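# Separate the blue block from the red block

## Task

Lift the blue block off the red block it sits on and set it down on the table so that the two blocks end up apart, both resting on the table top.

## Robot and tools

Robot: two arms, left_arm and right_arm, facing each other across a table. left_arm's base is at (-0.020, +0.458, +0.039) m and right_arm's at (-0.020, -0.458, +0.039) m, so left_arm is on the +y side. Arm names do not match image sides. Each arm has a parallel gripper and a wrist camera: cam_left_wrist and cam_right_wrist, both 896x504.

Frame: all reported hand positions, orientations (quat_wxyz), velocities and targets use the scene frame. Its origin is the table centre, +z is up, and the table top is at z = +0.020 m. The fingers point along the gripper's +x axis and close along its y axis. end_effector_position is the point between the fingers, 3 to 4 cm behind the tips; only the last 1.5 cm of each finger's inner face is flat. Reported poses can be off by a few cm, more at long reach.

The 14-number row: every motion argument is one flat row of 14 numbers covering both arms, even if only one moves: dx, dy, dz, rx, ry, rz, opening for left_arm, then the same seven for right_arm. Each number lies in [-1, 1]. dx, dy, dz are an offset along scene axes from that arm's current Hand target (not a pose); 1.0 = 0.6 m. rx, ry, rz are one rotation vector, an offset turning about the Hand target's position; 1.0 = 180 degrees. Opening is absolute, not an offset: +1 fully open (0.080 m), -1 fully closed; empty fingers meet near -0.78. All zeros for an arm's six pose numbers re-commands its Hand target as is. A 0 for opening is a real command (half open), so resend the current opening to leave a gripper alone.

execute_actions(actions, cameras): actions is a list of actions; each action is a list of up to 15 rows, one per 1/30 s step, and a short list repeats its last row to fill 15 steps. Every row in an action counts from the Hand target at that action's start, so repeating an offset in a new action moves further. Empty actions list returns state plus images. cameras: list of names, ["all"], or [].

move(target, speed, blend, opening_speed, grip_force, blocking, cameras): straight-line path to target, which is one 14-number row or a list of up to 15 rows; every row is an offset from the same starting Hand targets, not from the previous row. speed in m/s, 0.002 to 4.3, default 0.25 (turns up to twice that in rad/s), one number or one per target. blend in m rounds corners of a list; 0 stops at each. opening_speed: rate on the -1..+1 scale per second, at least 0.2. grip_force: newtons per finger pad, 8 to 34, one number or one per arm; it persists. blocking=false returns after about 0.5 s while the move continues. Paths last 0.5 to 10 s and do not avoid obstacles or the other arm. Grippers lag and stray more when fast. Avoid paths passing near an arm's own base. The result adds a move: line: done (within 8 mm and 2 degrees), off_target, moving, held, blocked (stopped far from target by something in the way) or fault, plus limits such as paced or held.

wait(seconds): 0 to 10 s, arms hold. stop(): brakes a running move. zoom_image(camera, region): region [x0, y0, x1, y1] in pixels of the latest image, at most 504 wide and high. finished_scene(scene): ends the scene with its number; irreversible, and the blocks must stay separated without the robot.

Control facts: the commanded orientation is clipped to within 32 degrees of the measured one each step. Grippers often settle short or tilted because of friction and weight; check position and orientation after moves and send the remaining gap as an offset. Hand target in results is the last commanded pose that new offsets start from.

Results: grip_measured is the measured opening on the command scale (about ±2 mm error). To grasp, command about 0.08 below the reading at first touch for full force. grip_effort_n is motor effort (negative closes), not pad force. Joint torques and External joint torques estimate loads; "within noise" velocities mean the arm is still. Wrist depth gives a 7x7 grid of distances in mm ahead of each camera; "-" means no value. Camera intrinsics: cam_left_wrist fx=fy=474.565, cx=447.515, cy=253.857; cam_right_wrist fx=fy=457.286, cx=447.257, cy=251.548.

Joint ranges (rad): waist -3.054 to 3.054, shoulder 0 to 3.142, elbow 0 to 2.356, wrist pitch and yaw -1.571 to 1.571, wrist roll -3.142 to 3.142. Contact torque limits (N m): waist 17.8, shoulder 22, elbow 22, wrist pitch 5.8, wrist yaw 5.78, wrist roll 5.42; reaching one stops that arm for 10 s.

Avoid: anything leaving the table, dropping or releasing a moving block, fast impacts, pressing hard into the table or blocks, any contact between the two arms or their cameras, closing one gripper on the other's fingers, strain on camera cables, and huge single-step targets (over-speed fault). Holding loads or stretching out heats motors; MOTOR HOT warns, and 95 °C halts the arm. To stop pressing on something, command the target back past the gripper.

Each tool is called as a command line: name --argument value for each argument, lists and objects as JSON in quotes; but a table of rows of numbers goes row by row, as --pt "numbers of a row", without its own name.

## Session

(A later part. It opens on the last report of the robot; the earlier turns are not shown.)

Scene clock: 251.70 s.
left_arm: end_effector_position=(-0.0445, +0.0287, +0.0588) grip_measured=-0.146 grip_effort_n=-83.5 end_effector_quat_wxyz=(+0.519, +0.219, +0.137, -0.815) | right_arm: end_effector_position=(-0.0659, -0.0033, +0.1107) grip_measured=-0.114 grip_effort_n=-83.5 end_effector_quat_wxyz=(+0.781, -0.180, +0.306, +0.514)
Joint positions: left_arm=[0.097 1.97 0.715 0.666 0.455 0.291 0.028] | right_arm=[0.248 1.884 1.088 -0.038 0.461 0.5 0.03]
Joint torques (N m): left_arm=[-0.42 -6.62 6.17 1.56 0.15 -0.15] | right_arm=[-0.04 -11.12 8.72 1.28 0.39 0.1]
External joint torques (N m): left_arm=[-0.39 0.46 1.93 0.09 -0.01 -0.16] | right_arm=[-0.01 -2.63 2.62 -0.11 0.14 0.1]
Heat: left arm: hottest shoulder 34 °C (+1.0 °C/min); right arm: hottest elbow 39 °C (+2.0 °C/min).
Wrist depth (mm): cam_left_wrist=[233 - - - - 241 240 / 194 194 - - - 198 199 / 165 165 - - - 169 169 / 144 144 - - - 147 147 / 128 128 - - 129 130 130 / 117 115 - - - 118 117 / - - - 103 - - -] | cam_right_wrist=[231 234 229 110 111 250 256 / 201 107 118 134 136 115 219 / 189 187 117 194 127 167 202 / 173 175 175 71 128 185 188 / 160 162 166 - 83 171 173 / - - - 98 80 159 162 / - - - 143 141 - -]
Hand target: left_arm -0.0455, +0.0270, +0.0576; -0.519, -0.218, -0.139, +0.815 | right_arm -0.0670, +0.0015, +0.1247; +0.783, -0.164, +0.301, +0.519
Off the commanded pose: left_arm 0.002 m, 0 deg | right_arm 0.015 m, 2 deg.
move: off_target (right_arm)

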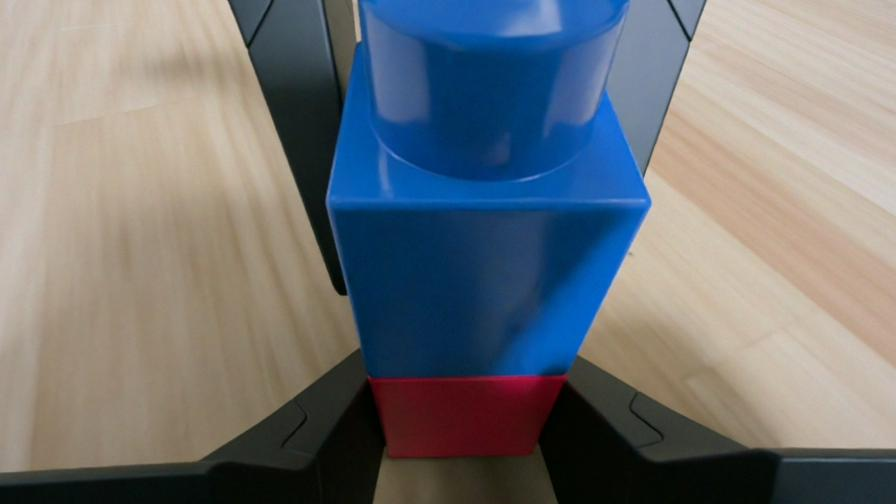

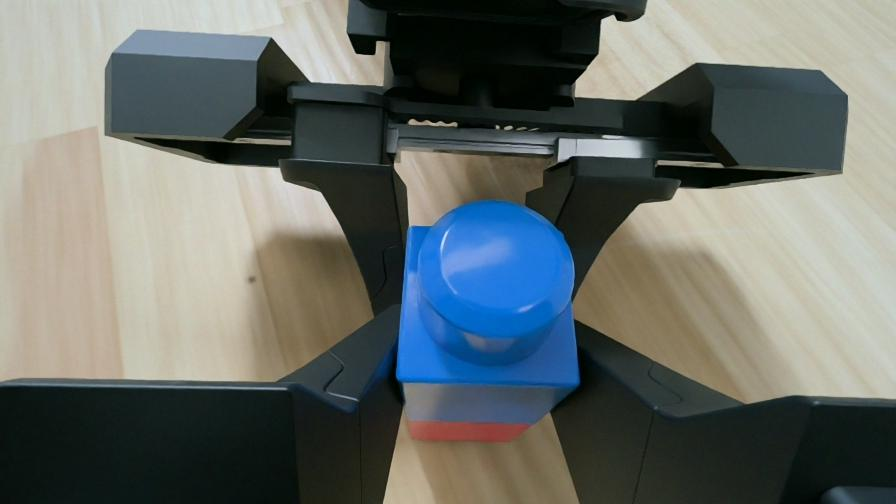

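move --target '[0, 0, 0.0167, 0, 0, 0, -0.35, 0, 0, 0.0333, 0, 0, 0, -0.35]' --speed 0.03 --cameras '["all"]'

Scene clock: 261.70 s.
left_arm: end_effector_position=(-0.0447, +0.0307, +0.0587) grip_measured=-0.146 grip_effort_n=-83.5 end_effector_quat_wxyz=(+0.517, +0.224, +0.148, -0.813) | right_arm: end_effector_position=(-0.0662, -0.0018, +0.1339) grip_measured=-0.114 grip_effort_n=-83.5 end_effector_quat_wxyz=(+0.781, -0.177, +0.305, +0.516)
Joint positions: left_arm=[0.097 1.956 0.72 0.622 0.455 0.29 0.028] | right_arm=[0.248 1.843 1.132 -0.115 0.461 0.5 0.03]
Joint torques (N m): left_arm=[-0.42 -9.59 6.31 1.51 0.16 -0.13] | right_arm=[0.04 -10.36 8.71 1.24 0.37 0.11]
External joint torques (N m): left_arm=[-0.48 -2.51 1.93 0.04 0 -0.14] | right_arm=[0.03 -1.91 2.38 -0.15 0.13 0.11]
Heat: left arm: hottest shoulder 34 °C (+1.0 °C/min); right arm: hottest shoulder 39 °C (+7.0 °C/min).
Wrist depth (mm): cam_left_wrist=[214 - - - - - 233 / 182 - - - - 194 195 / 158 154 - - - 166 167 / 139 139 - - - 145 146 / 124 124 125 - 128 128 129 / 112 112 - - - 118 117 / - - - 101 - - -] | cam_right_wrist=[266 270 271 77 77 87 293 / 239 246 141 81 82 254 261 / 218 128 139 156 157 133 236 / 201 202 201 71 138 209 215 / 185 187 192 - 83 195 198 / - - - 97 80 182 186 / - - - 163 - - -]
Hand target: left_arm -0.0455, +0.0269, +0.0677; -0.519, -0.218, -0.139, +0.815 | right_arm -0.0669, +0.0015, +0.1444; +0.783, -0.164, +0.301, +0.518
Off the commanded pose: left_arm 0.010 m, 1 deg | right_arm 0.011 m, 2 deg.
move: off_target (left_arm, right_arm)

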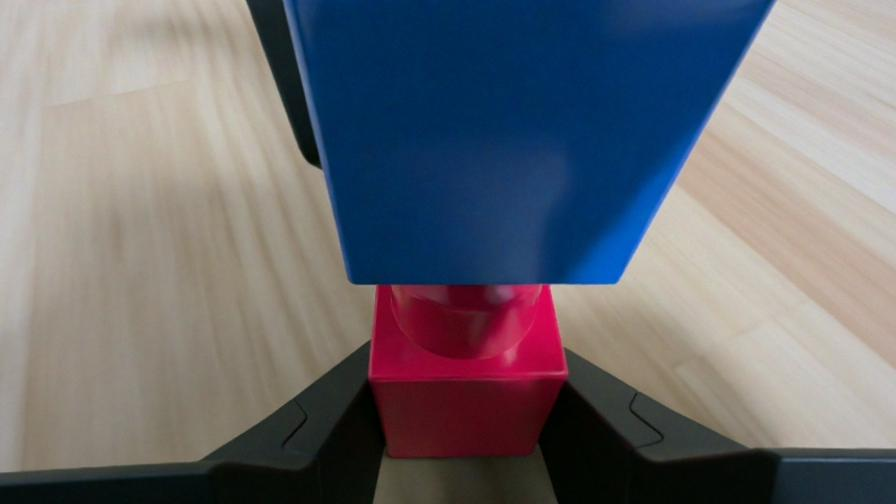

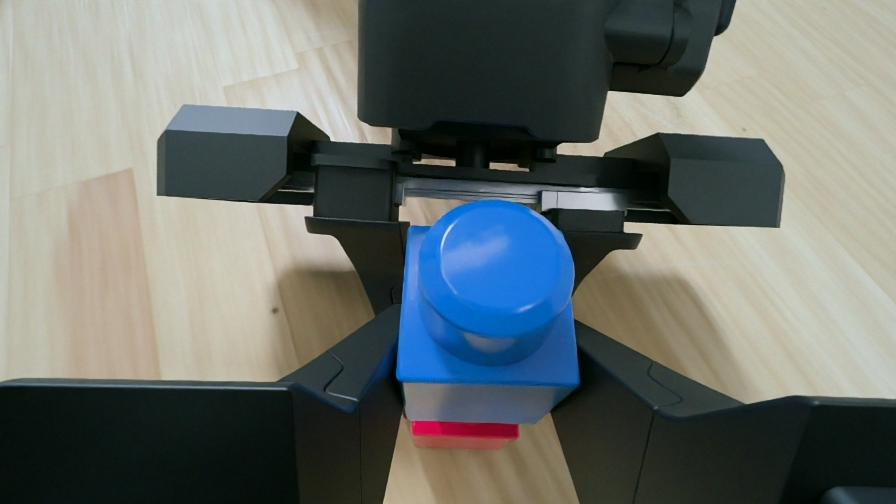

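move --pt "0 0 -0.018 0 0 0 -0.35 0 0 0.0333 0 0 0 -0.35" --pt "0 0 -0.018 0 0 0 -0.35 -0.098 -0.212 0.0333 0 0 0 -0.35" --speed '[0.04, 0.12]' --blend '[0.01, 0]' --cameras '["all"]'

Scene clock: 270.80 s.
left_arm: end_effector_position=(-0.0444, +0.0273, +0.0588) grip_measured=-0.146 grip_effort_n=-83.5 end_effector_quat_wxyz=(+0.520, +0.219, +0.137, -0.815) | right_arm: end_effector_position=(-0.1274, -0.1226, +0.1650) grip_measured=-0.114 grip_effort_n=-83.5 end_effector_quat_wxyz=(+0.782, -0.164, +0.302, +0.520)
Joint positions: left_arm=[0.097 1.974 0.72 0.666 0.455 0.29 0.028] | right_arm=[0.58 1.484 0.887 -0.368 0.673 0.807 0.03]
Joint torques (N m): left_arm=[-0.42 -6.73 5.43 1.9 0.15 -0.13] | right_arm=[0.18 -6.87 5.7 1 0.57 0.16]
External joint torques (N m): left_arm=[-0.42 0.37 1.18 0.43 0 -0.14] | right_arm=[0.18 -1.26 -0.56 -0.15 0.2 0.16]
Heat: left arm: hottest shoulder 37 °C (+4.0 °C/min); right arm: hottest shoulder 42 °C (+8.0 °C/min).
Wrist depth (mm): cam_left_wrist=[229 233 234 236 238 239 238 / 190 193 194 195 196 197 197 / 164 164 165 171 167 167 168 / 143 143 143 - 145 145 146 / 126 127 127 - 128 128 129 / 116 114 - - - 118 116 / - - - 102 - - -] | cam_right_wrist=[335 339 283 247 246 344 355 / 300 302 304 299 297 312 316 / 270 272 274 251 278 280 283 / 246 247 249 71 249 255 256 / 226 228 233 - 83 233 234 / - - - 98 80 216 221 / - - - 197 - - -]
Hand target: left_arm -0.0455, +0.0269, +0.0569; -0.519, -0.218, -0.139, +0.815 | right_arm -0.1257, -0.1257, +0.1645; +0.783, -0.164, +0.301, +0.519
Off the commanded pose: left_arm 0.002 m, 0 deg | right_arm 0.004 m, 0 deg.
move: done

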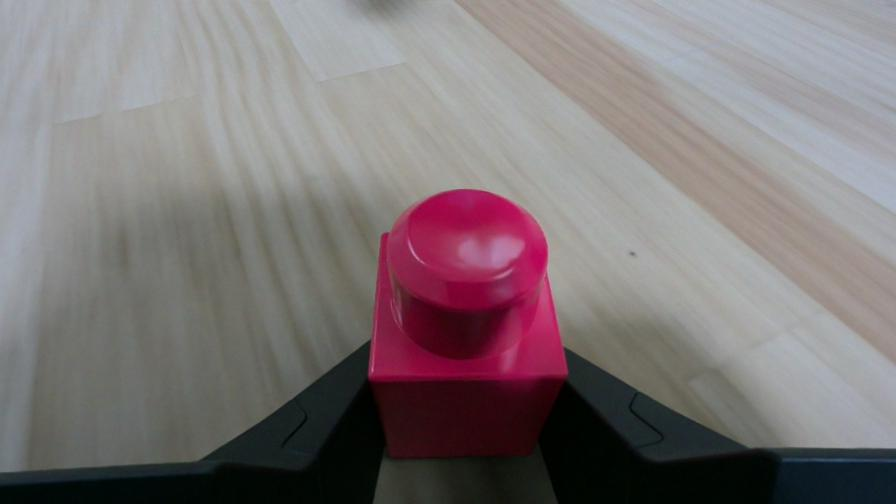

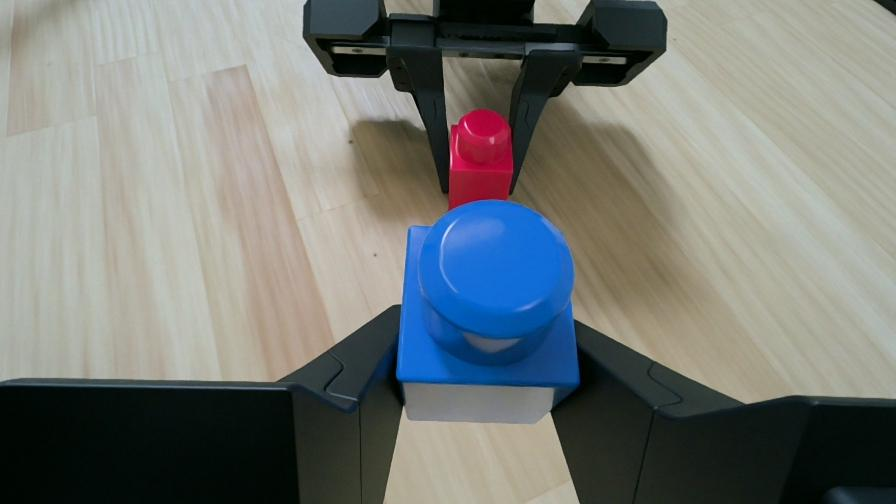

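move --target '[0, 0, -0.006, 0, 0, 0, -0.35, 0, 0, -0.1458, 0, 0, 0, -0.35]' --speed '[0.1]' --cameras '["all"]'

Scene clock: 274.10 s.
left_arm: end_effector_position=(-0.0443, +0.0265, +0.0565) grip_measured=-0.146 grip_effort_n=-83.5 end_effector_quat_wxyz=(+0.520, +0.218, +0.135, -0.815) | right_arm: end_effector_position=(-0.1274, -0.1228, +0.0822) grip_measured=-0.114 grip_effort_n=-83.5 end_effector_quat_wxyz=(+0.782, -0.157, +0.302, +0.522)
Joint positions: left_arm=[0.097 1.987 0.72 0.682 0.455 0.29 0.028] | right_arm=[0.581 1.672 0.682 0.039 0.674 0.81 0.03]
Joint torques (N m): left_arm=[-0.4 -6.58 5.15 1.83 0.15 -0.13] | right_arm=[0.22 -4.75 4.68 1.24 0.55 0.02]
External joint torques (N m): left_arm=[-0.38 0.56 0.96 0.36 -0.01 -0.13] | right_arm=[0.25 1.25 -0.56 0.06 0.18 0.02]
Heat: left arm: hottest shoulder 38 °C (+5.1 °C/min); right arm: hottest shoulder 41 °C (+7.1 °C/min).
Wrist depth (mm): cam_left_wrist=[227 230 232 165 234 235 235 / 188 190 192 192 193 194 193 / 161 162 163 168 164 164 165 / 140 141 141 - 142 143 143 / 125 125 125 - 129 126 126 / 112 112 - - - 115 116 / - - - 100 - - -] | cam_right_wrist=[216 217 218 186 214 220 221 / 192 193 193 189 194 195 195 / 173 173 173 174 175 176 176 / 157 157 158 71 155 159 159 / 144 144 147 - 83 145 146 / - - - 98 80 134 136 / - - - 124 121 - -]
Hand target: left_arm -0.0455, +0.0269, +0.0533; -0.519, -0.218, -0.139, +0.815 | right_arm -0.1257, -0.1257, +0.0770; +0.784, -0.164, +0.301, +0.519
Off the commanded pose: left_arm 0.004 m, 0 deg | right_arm 0.006 m, 1 deg.
move: done

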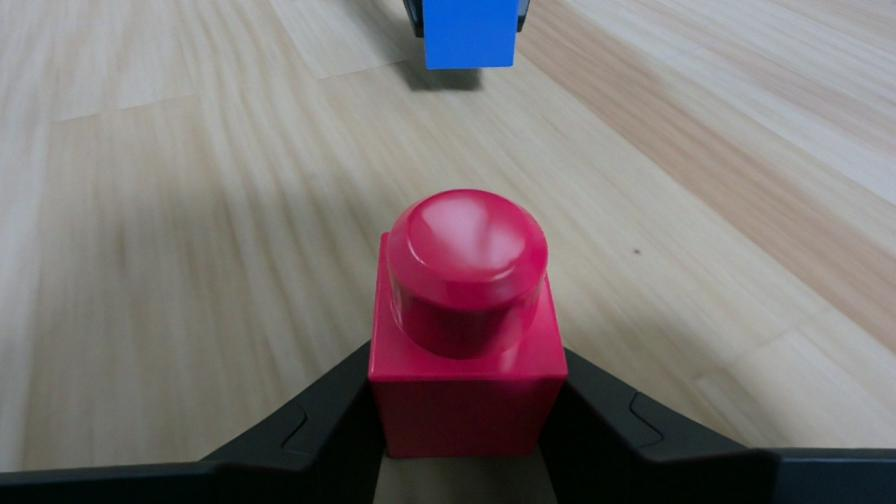

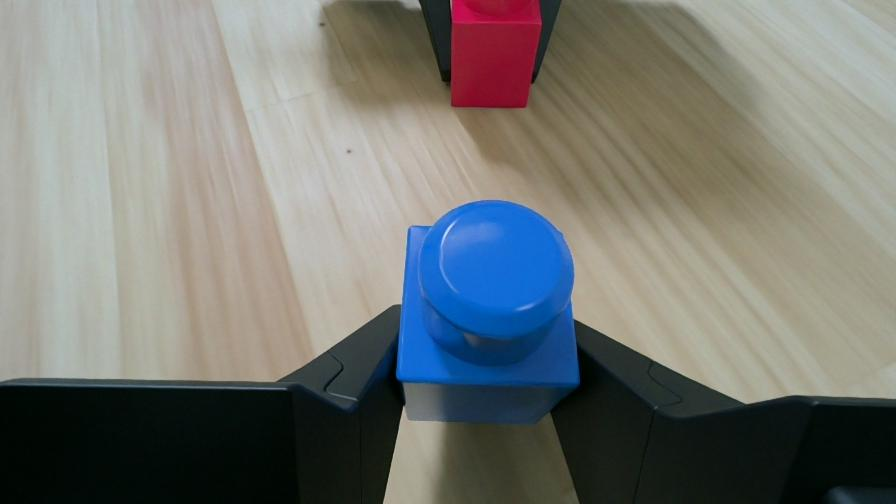

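move --target '[0, 0, 0, 0, 0, 0, -0.35, 0, 0, -0.0225, 0, 0, 0, -0.35]' --speed '[0.04]' --cameras '["cam_left_wrist"]'

zoom_image --camera "cam_left_wrist" --region '[360, 0, 580, 140]'

Scene clock: 278.13 s.
left_arm: end_effector_position=(-0.0443, +0.0265, +0.0565) grip_measured=-0.146 grip_effort_n=-83.5 end_effector_quat_wxyz=(+0.520, +0.218, +0.135, -0.815) | right_arm: end_effector_position=(-0.1276, -0.1225, +0.0687) grip_measured=-0.114 grip_effort_n=-83.5 end_effector_quat_wxyz=(+0.782, -0.157, +0.302, +0.522)
Joint positions: left_arm=[0.097 1.987 0.72 0.682 0.455 0.29 0.028] | right_arm=[0.581 1.719 0.661 0.107 0.674 0.81 0.03]
Joint torques (N m): left_arm=[-0.42 -6.58 5.15 1.83 0.15 -0.13] | right_arm=[0.24 -4.96 4.3 1.28 0.56 0.04]
External joint torques (N m): left_arm=[-0.41 0.51 1.01 0.38 -0.01 -0.13] | right_arm=[0.2 1.21 -0.72 0.08 0.19 0.04]
Heat: left arm: hottest shoulder 37 °C (+4.1 °C/min); right arm: hottest shoulder 40 °C (+5.1 °C/min).
Wrist depth (mm): cam_left_wrist=[228 230 232 165 235 235 235 / 189 190 191 186 193 193 194 / 161 162 163 169 164 164 165 / 140 141 141 - 142 143 143 / 125 124 125 - 128 126 126 / 112 112 - - - 115 116 / - - - 100 - - -] | cam_right_wrist=[196 196 197 188 194 199 200 / 174 174 175 175 176 176 177 / 156 157 157 157 158 158 159 / 142 142 142 71 141 143 144 / 132 130 133 - 83 131 131 / - - - 99 80 121 123 / - - - 112 110 - -]
Hand target: left_arm -0.0455, +0.0269, +0.0533; -0.519, -0.218, -0.139, +0.815 | right_arm -0.1257, -0.1257, +0.0635; +0.784, -0.164, +0.301, +0.518
Off the commanded pose: left_arm 0.003 m, 0 deg | right_arm 0.006 m, 1 deg.
move: done
Images, in order (width x height): cam_left_wrist 896x504.

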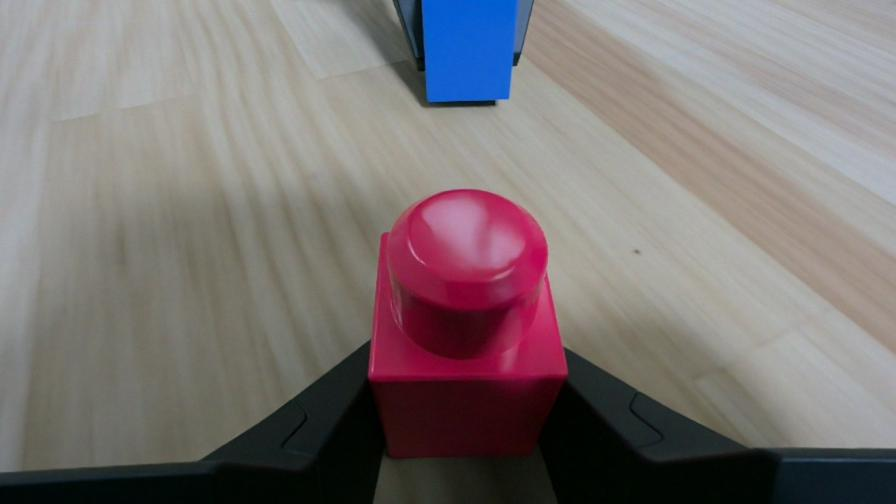

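Scaled by 2.291.

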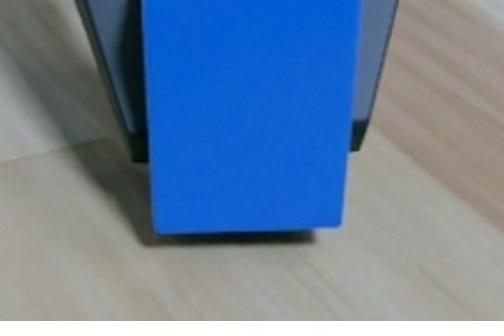

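move --target '[0, 0, 0, 0, 0, 0, -0.35, 0, 0, -0.0042, 0, 0, 0, -0.35]' --speed '[0.03]' --cameras '["cam_left_wrist"]'

zoom_image --camera "cam_left_wrist" --region '[360, 0, 580, 140]'

Scene clock: 281.63 s.
left_arm: end_effector_position=(-0.0443, +0.0265, +0.0565) grip_measured=-0.146 grip_effort_n=-83.5 end_effector_quat_wxyz=(+0.520, +0.218, +0.135, -0.815) | right_arm: end_effector_position=(-0.1276, -0.1224, +0.0663) grip_measured=-0.114 grip_effort_n=-83.5 end_effector_quat_wxyz=(+0.782, -0.157, +0.302, +0.522)
Joint positions: left_arm=[0.097 1.987 0.72 0.682 0.455 0.29 0.028] | right_arm=[0.581 1.728 0.658 0.119 0.674 0.81 0.03]
Joint torques (N m): left_arm=[-0.4 -6.58 5.15 1.83 0.14 -0.13] | right_arm=[0.27 -4.91 4.2 1.27 0.55 0.06]
External joint torques (N m): left_arm=[-0.34 0.52 0.98 0.37 -0.02 -0.14] | right_arm=[0.26 1.24 -0.72 0.1 0.19 0.07]
Heat: left arm: hottest shoulder 37 °C (+4.0 °C/min); right arm: hottest shoulder 39 °C (+4.0 °C/min).
Wrist depth (mm): cam_left_wrist=[228 231 232 165 234 235 234 / 189 191 191 186 193 194 194 / 161 162 163 168 164 164 164 / 140 141 141 - 142 143 143 / 124 124 125 - 129 126 126 / 112 112 - - - 115 116 / - - - 100 - - -] | cam_right_wrist=[192 193 193 189 190 195 196 / 170 171 171 172 172 173 173 / 153 153 153 154 155 155 155 / 139 139 139 71 138 141 141 / 130 128 130 - 83 129 129 / - - - 98 80 119 121 / - - - 109 108 - -]
Hand target: left_arm -0.0455, +0.0269, +0.0533; -0.519, -0.218, -0.139, +0.815 | right_arm -0.1256, -0.1257, +0.0610; +0.784, -0.164, +0.301, +0.518
Off the commanded pose: left_arm 0.003 m, 0 deg | right_arm 0.007 m, 1 deg.
move: done
Images, in order (width x height): cam_left_wrist 896x504.

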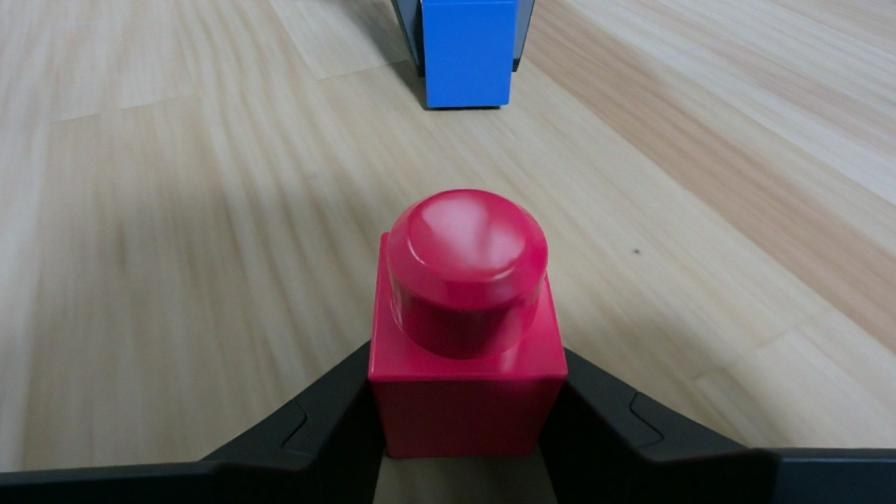

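Scaled by 2.291.

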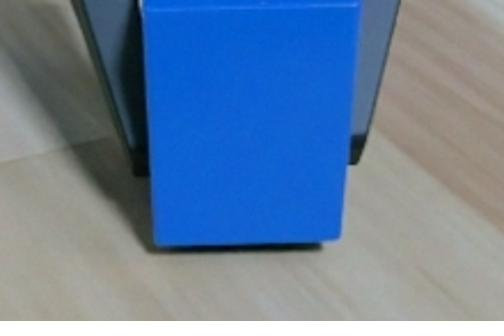

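Nearly on the table. Another small step.

move --target '[0, 0, 0, 0, 0, 0, -0.35, 0, 0, -0.0035, 0, 0, 0, -0.35]' --speed '[0.03]' --cameras '["cam_left_wrist"]'

zoom_image --camera "cam_left_wrist" --region '[360, 0, 580, 140]'

Scene clock: 284.07 s.
left_arm: end_effector_position=(-0.0443, +0.0265, +0.0565) grip_measured=-0.146 grip_effort_n=-83.5 end_effector_quat_wxyz=(+0.520, +0.218, +0.135, -0.815) | right_arm: end_effector_position=(-0.1276, -0.1224, +0.0641) grip_measured=-0.114 grip_effort_n=-83.5 end_effector_quat_wxyz=(+0.782, -0.157, +0.302, +0.522)
Joint positions: left_arm=[0.097 1.987 0.72 0.682 0.455 0.29 0.028] | right_arm=[0.581 1.736 0.655 0.13 0.674 0.81 0.03]
Joint torques (N m): left_arm=[-0.41 -6.59 5.14 1.83 0.15 -0.13] | right_arm=[0.31 -4.95 4.17 1.34 0.55 0.04]
External joint torques (N m): left_arm=[-0.41 0.55 0.94 0.36 -0.01 -0.14] | right_arm=[0.29 1.19 -0.69 0.16 0.19 0.04]
Heat: left arm: hottest shoulder 37 °C (+3.0 °C/min); right arm: hottest shoulder 39 °C (+4.1 °C/min).
Wrist depth (mm): cam_left_wrist=[228 230 232 173 234 235 235 / 189 190 192 185 193 194 194 / 161 162 163 168 164 164 165 / 141 141 141 - 142 143 143 / 124 124 125 - 129 126 126 / 112 112 - - - 115 116 / - - - 100 - - -] | cam_right_wrist=[189 189 190 181 187 192 192 / 168 167 168 169 169 169 171 / 151 151 151 152 152 152 153 / 136 137 137 71 136 138 139 / - 125 128 - 83 126 127 / - - - 98 80 117 119 / - - - 108 106 - -]
Hand target: left_arm -0.0455, +0.0269, +0.0533; -0.519, -0.218, -0.139, +0.815 | right_arm -0.1256, -0.1258, +0.0588; +0.784, -0.164, +0.301, +0.518
Off the commanded pose: left_arm 0.003 m, 0 deg | right_arm 0.006 m, 1 deg.
move: done
Images, in order (width x height): cam_left_wrist 896x504.

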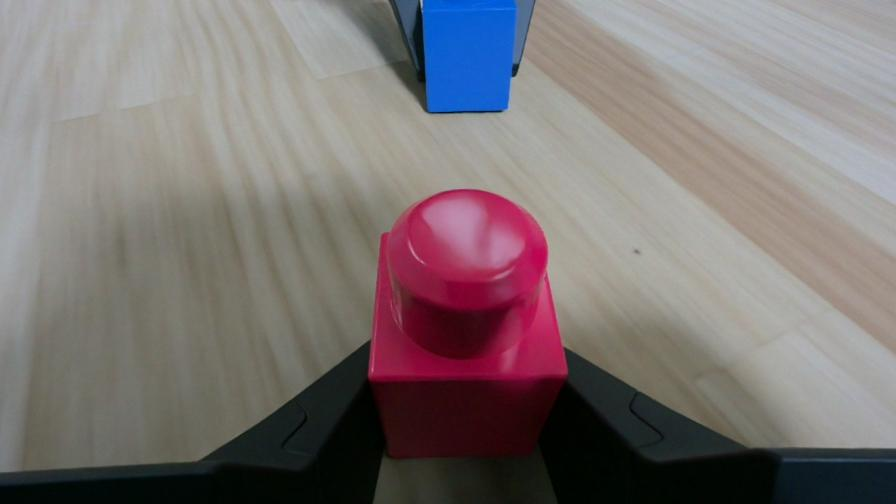

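Scaled by 2.291.

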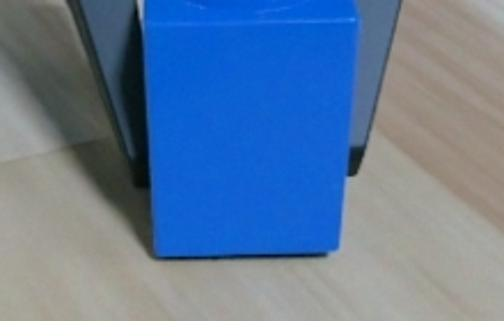

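move --target '[0, 0, 0, 0, 0, 0, -0.35, 0, 0, -0.0033, 0, 0, 0, -0.35]' --speed '[0.03]' --cameras '["cam_left_wrist"]'

zoom_image --camera "cam_left_wrist" --region '[360, 0, 580, 140]'

Scene clock: 288.47 s.
left_arm: end_effector_position=(-0.0443, +0.0265, +0.0565) grip_measured=-0.146 grip_effort_n=-83.5 end_effector_quat_wxyz=(+0.520, +0.218, +0.135, -0.815) | right_arm: end_effector_position=(-0.1277, -0.1222, +0.0624) grip_measured=-0.114 grip_effort_n=-83.5 end_effector_quat_wxyz=(+0.782, -0.156, +0.302, +0.522)
Joint positions: left_arm=[0.097 1.987 0.72 0.682 0.455 0.29 0.028] | right_arm=[0.581 1.743 0.653 0.14 0.674 0.81 0.03]
Joint torques (N m): left_arm=[-0.4 -6.59 5.16 1.83 0.14 -0.13] | right_arm=[0.39 -4.94 4.12 1.27 0.56 0.06]
External joint torques (N m): left_arm=[-0.42 0.55 0.96 0.36 -0.01 -0.13] | right_arm=[0.38 1.25 -0.71 0.09 0.19 0.06]
Heat: left arm: hottest shoulder 37 °C (+3.0 °C/min); right arm: hottest shoulder 38 °C (+2.0 °C/min).
Wrist depth (mm): cam_left_wrist=[228 230 233 165 235 236 235 / 189 191 192 186 193 193 194 / 161 162 163 168 164 165 165 / 141 141 141 - 142 143 143 / 124 124 125 - 129 126 126 / 112 112 - - - 115 116 / - - - 100 - - -] | cam_right_wrist=[187 187 187 178 184 189 190 / 165 165 166 166 167 167 168 / 149 149 149 149 150 150 150 / 135 135 135 71 133 136 136 / - 124 126 - 83 125 125 / - - - 98 80 115 117 / - - - 106 105 - -]
Hand target: left_arm -0.0455, +0.0269, +0.0533; -0.519, -0.218, -0.139, +0.815 | right_arm -0.1257, -0.1257, +0.0569; +0.783, -0.164, +0.301, +0.519
Off the commanded pose: left_arm 0.003 m, 0 deg | right_arm 0.007 m, 1 deg.
move: done
Images, in order (width x height): cam_left_wrist 896x504.

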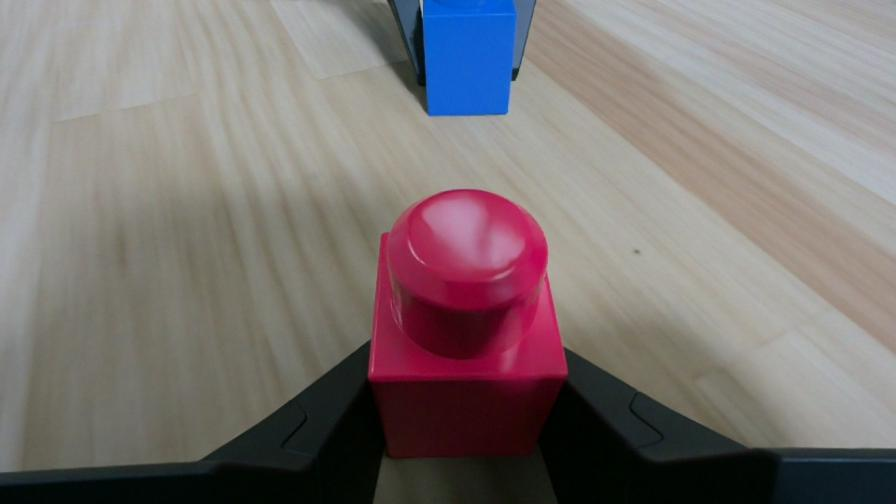

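Scaled by 2.291.

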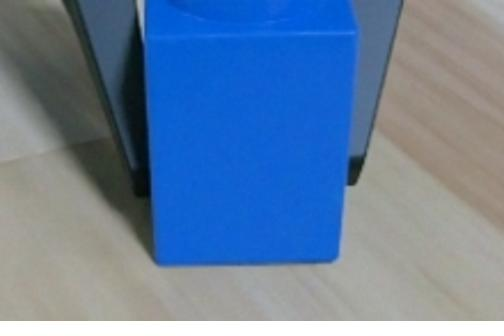

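move --target '[0, 0, 0, 0, 0, 0, -0.35, 0, 0, -0.0033, 0, 0, 0, -0.35]' --speed '[0.03]' --cameras '["cam_left_wrist"]'

zoom_image --camera "cam_left_wrist" --region '[360, 0, 580, 140]'

Scene clock: 291.10 s.
left_arm: end_effector_position=(-0.0443, +0.0265, +0.0565) grip_measured=-0.146 grip_effort_n=-83.5 end_effector_quat_wxyz=(+0.520, +0.218, +0.135, -0.815) | right_arm: end_effector_position=(-0.1279, -0.1215, +0.0620) grip_measured=-0.114 grip_effort_n=-83.5 end_effector_quat_wxyz=(+0.783, -0.154, +0.301, +0.522)
Joint positions: left_arm=[0.097 1.987 0.72 0.682 0.455 0.29 0.028] | right_arm=[0.581 1.747 0.651 0.151 0.676 0.81 0.03]
Joint torques (N m): left_arm=[-0.41 -6.58 5.15 1.83 0.15 -0.13] | right_arm=[0.11 -4.67 3.81 1.25 0.43 0.03]
External joint torques (N m): left_arm=[-0.37 0.55 0.95 0.36 -0.01 -0.13] | right_arm=[0.09 1.49 -0.98 0.07 0.07 0.03]
Heat: left arm: hottest shoulder 37 °C (+3.0 °C/min); right arm: hottest shoulder 38 °C (+2.0 °C/min).
Wrist depth (mm): cam_left_wrist=[228 230 233 165 234 236 235 / 189 191 192 185 193 194 194 / 161 161 163 168 164 164 165 / 140 141 141 - 142 143 143 / 124 125 125 - 129 126 127 / 112 112 - - - 115 116 / - - - 100 - - -] | cam_right_wrist=[188 189 189 180 185 189 190 / 167 166 167 167 167 167 168 / 149 150 150 150 150 150 150 / 136 136 136 71 133 136 136 / - 124 126 - 83 124 124 / - - - 98 80 115 117 / - - - 106 104 - -]
Hand target: left_arm -0.0455, +0.0269, +0.0533; -0.519, -0.218, -0.139, +0.815 | right_arm -0.1257, -0.1257, +0.0549; +0.783, -0.164, +0.301, +0.519
Off the commanded pose: left_arm 0.003 m, 0 deg | right_arm 0.009 m, 1 deg.
move: off_target (right_arm)
Images, in order (width x height): cam_left_wrist 896x504.

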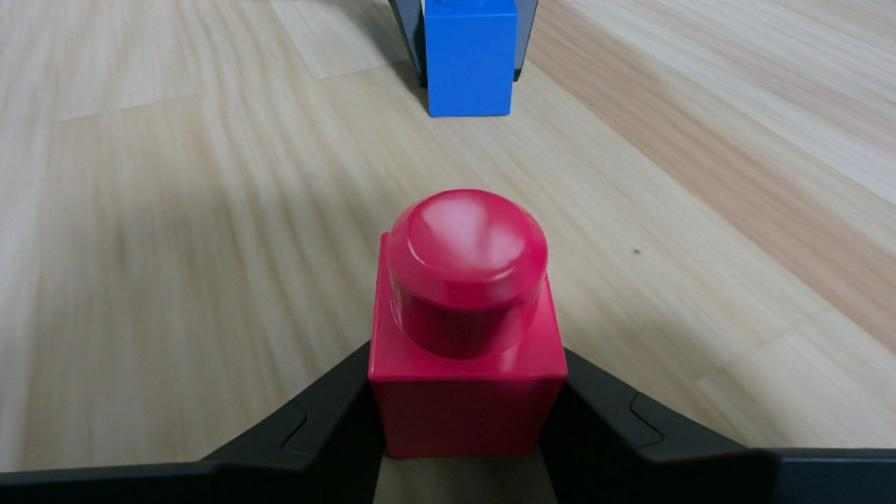

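Scaled by 2.291.

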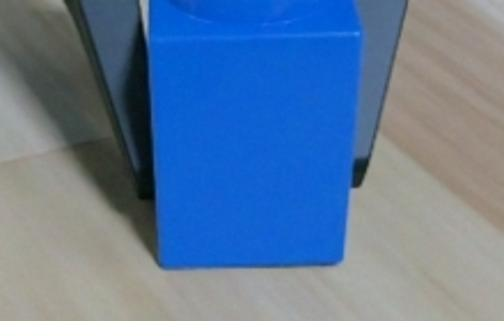

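move --pt "0 0 0.005 0 0 0 -0.35 0 0 0.01 0 0 0 -0.35" --pt "0 0 0.005 0 0 0 0.6 0 0 0.01 0 0 0 0.6" --pt "0.061 0.131 0.088 0 0 0 0.6 -0.055 -0.115 0.1167 0 0 0 0.6" --speed '[0.05, 0.05, 0.12]' --opening_speed 0.6 --cameras '["all"]'

Scene clock: 301.13 s.
left_arm: end_effector_position=(-0.0092, +0.1034, +0.1043) grip_measured=+0.597 grip_effort_n=17.9 end_effector_quat_wxyz=(+0.519, +0.219, +0.143, -0.814) | right_arm: end_effector_position=(-0.1560, -0.1968, +0.1191) grip_measured=+0.597 grip_effort_n=14.7 end_effector_quat_wxyz=(+0.783, -0.175, +0.300, +0.516)
Joint positions: left_arm=[0.271 1.572 0.508 0.409 0.597 0.401 0.062] | right_arm=[0.859 1.473 0.715 -0.456 0.805 1.141 0.062]
Joint torques (N m): left_arm=[0.28 -6.82 5.11 1.41 0.42 0.21] | right_arm=[0.27 -5.43 7.82 0.76 0.69 0.14]
External joint torques (N m): left_arm=[0.32 -1.8 0.12 0 0.19 0.21] | right_arm=[0.25 -0.63 2.24 -0.06 0.21 0.14]
Heat: left arm: hottest shoulder 37 °C (+3.0 °C/min); right arm: hottest shoulder 37 °C (+1.0 °C/min).
Wrist depth (mm): cam_left_wrist=[324 330 334 323 342 346 335 / 270 273 277 274 282 285 288 / 232 234 237 232 240 243 244 / 204 204 205 203 209 211 212 / 180 181 183 183 185 186 188 / 163 166 157 165 165 167 169 / - - 149 149 150 - -] | cam_right_wrist=[262 266 271 264 281 287 292 / 235 237 242 245 250 255 259 / 212 215 217 167 224 228 232 / 194 196 199 196 204 207 210 / 178 182 180 185 189 190 192 / - - 102 170 169 78 180 / - - 155 158 160 71 -]
Hand target: left_arm -0.0089, +0.1056, +0.1060; -0.519, -0.219, -0.139, +0.815 | right_arm -0.1587, -0.1947, +0.1249; +0.783, -0.164, +0.301, +0.518
Off the commanded pose: left_arm 0.003 m, 1 deg | right_arm 0.007 m, 1 deg.
move: done

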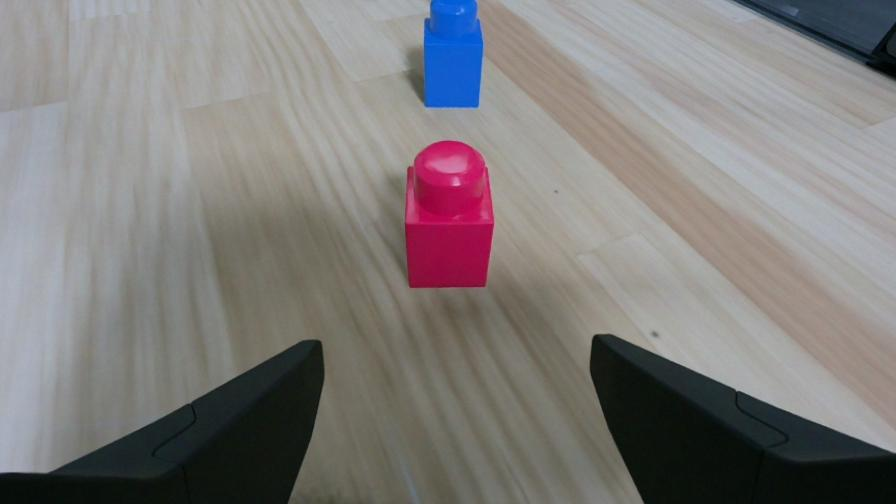

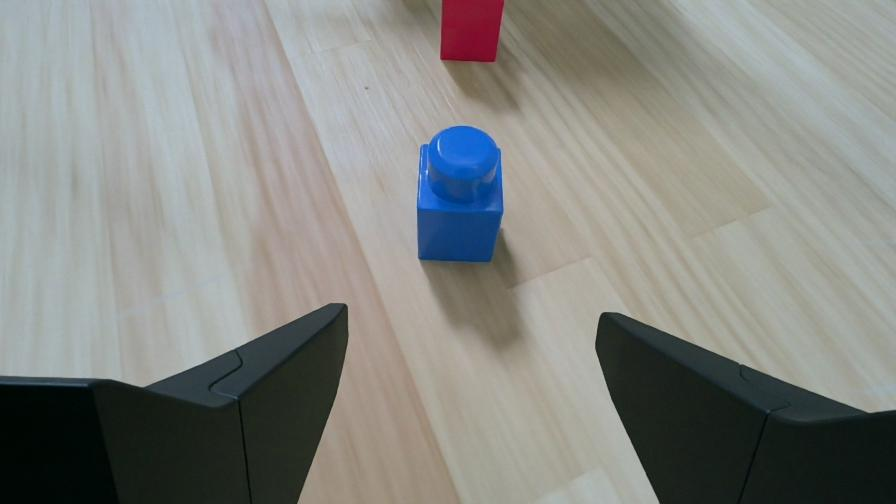

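finished_scene --scene 1

The scene is finished: the task was done.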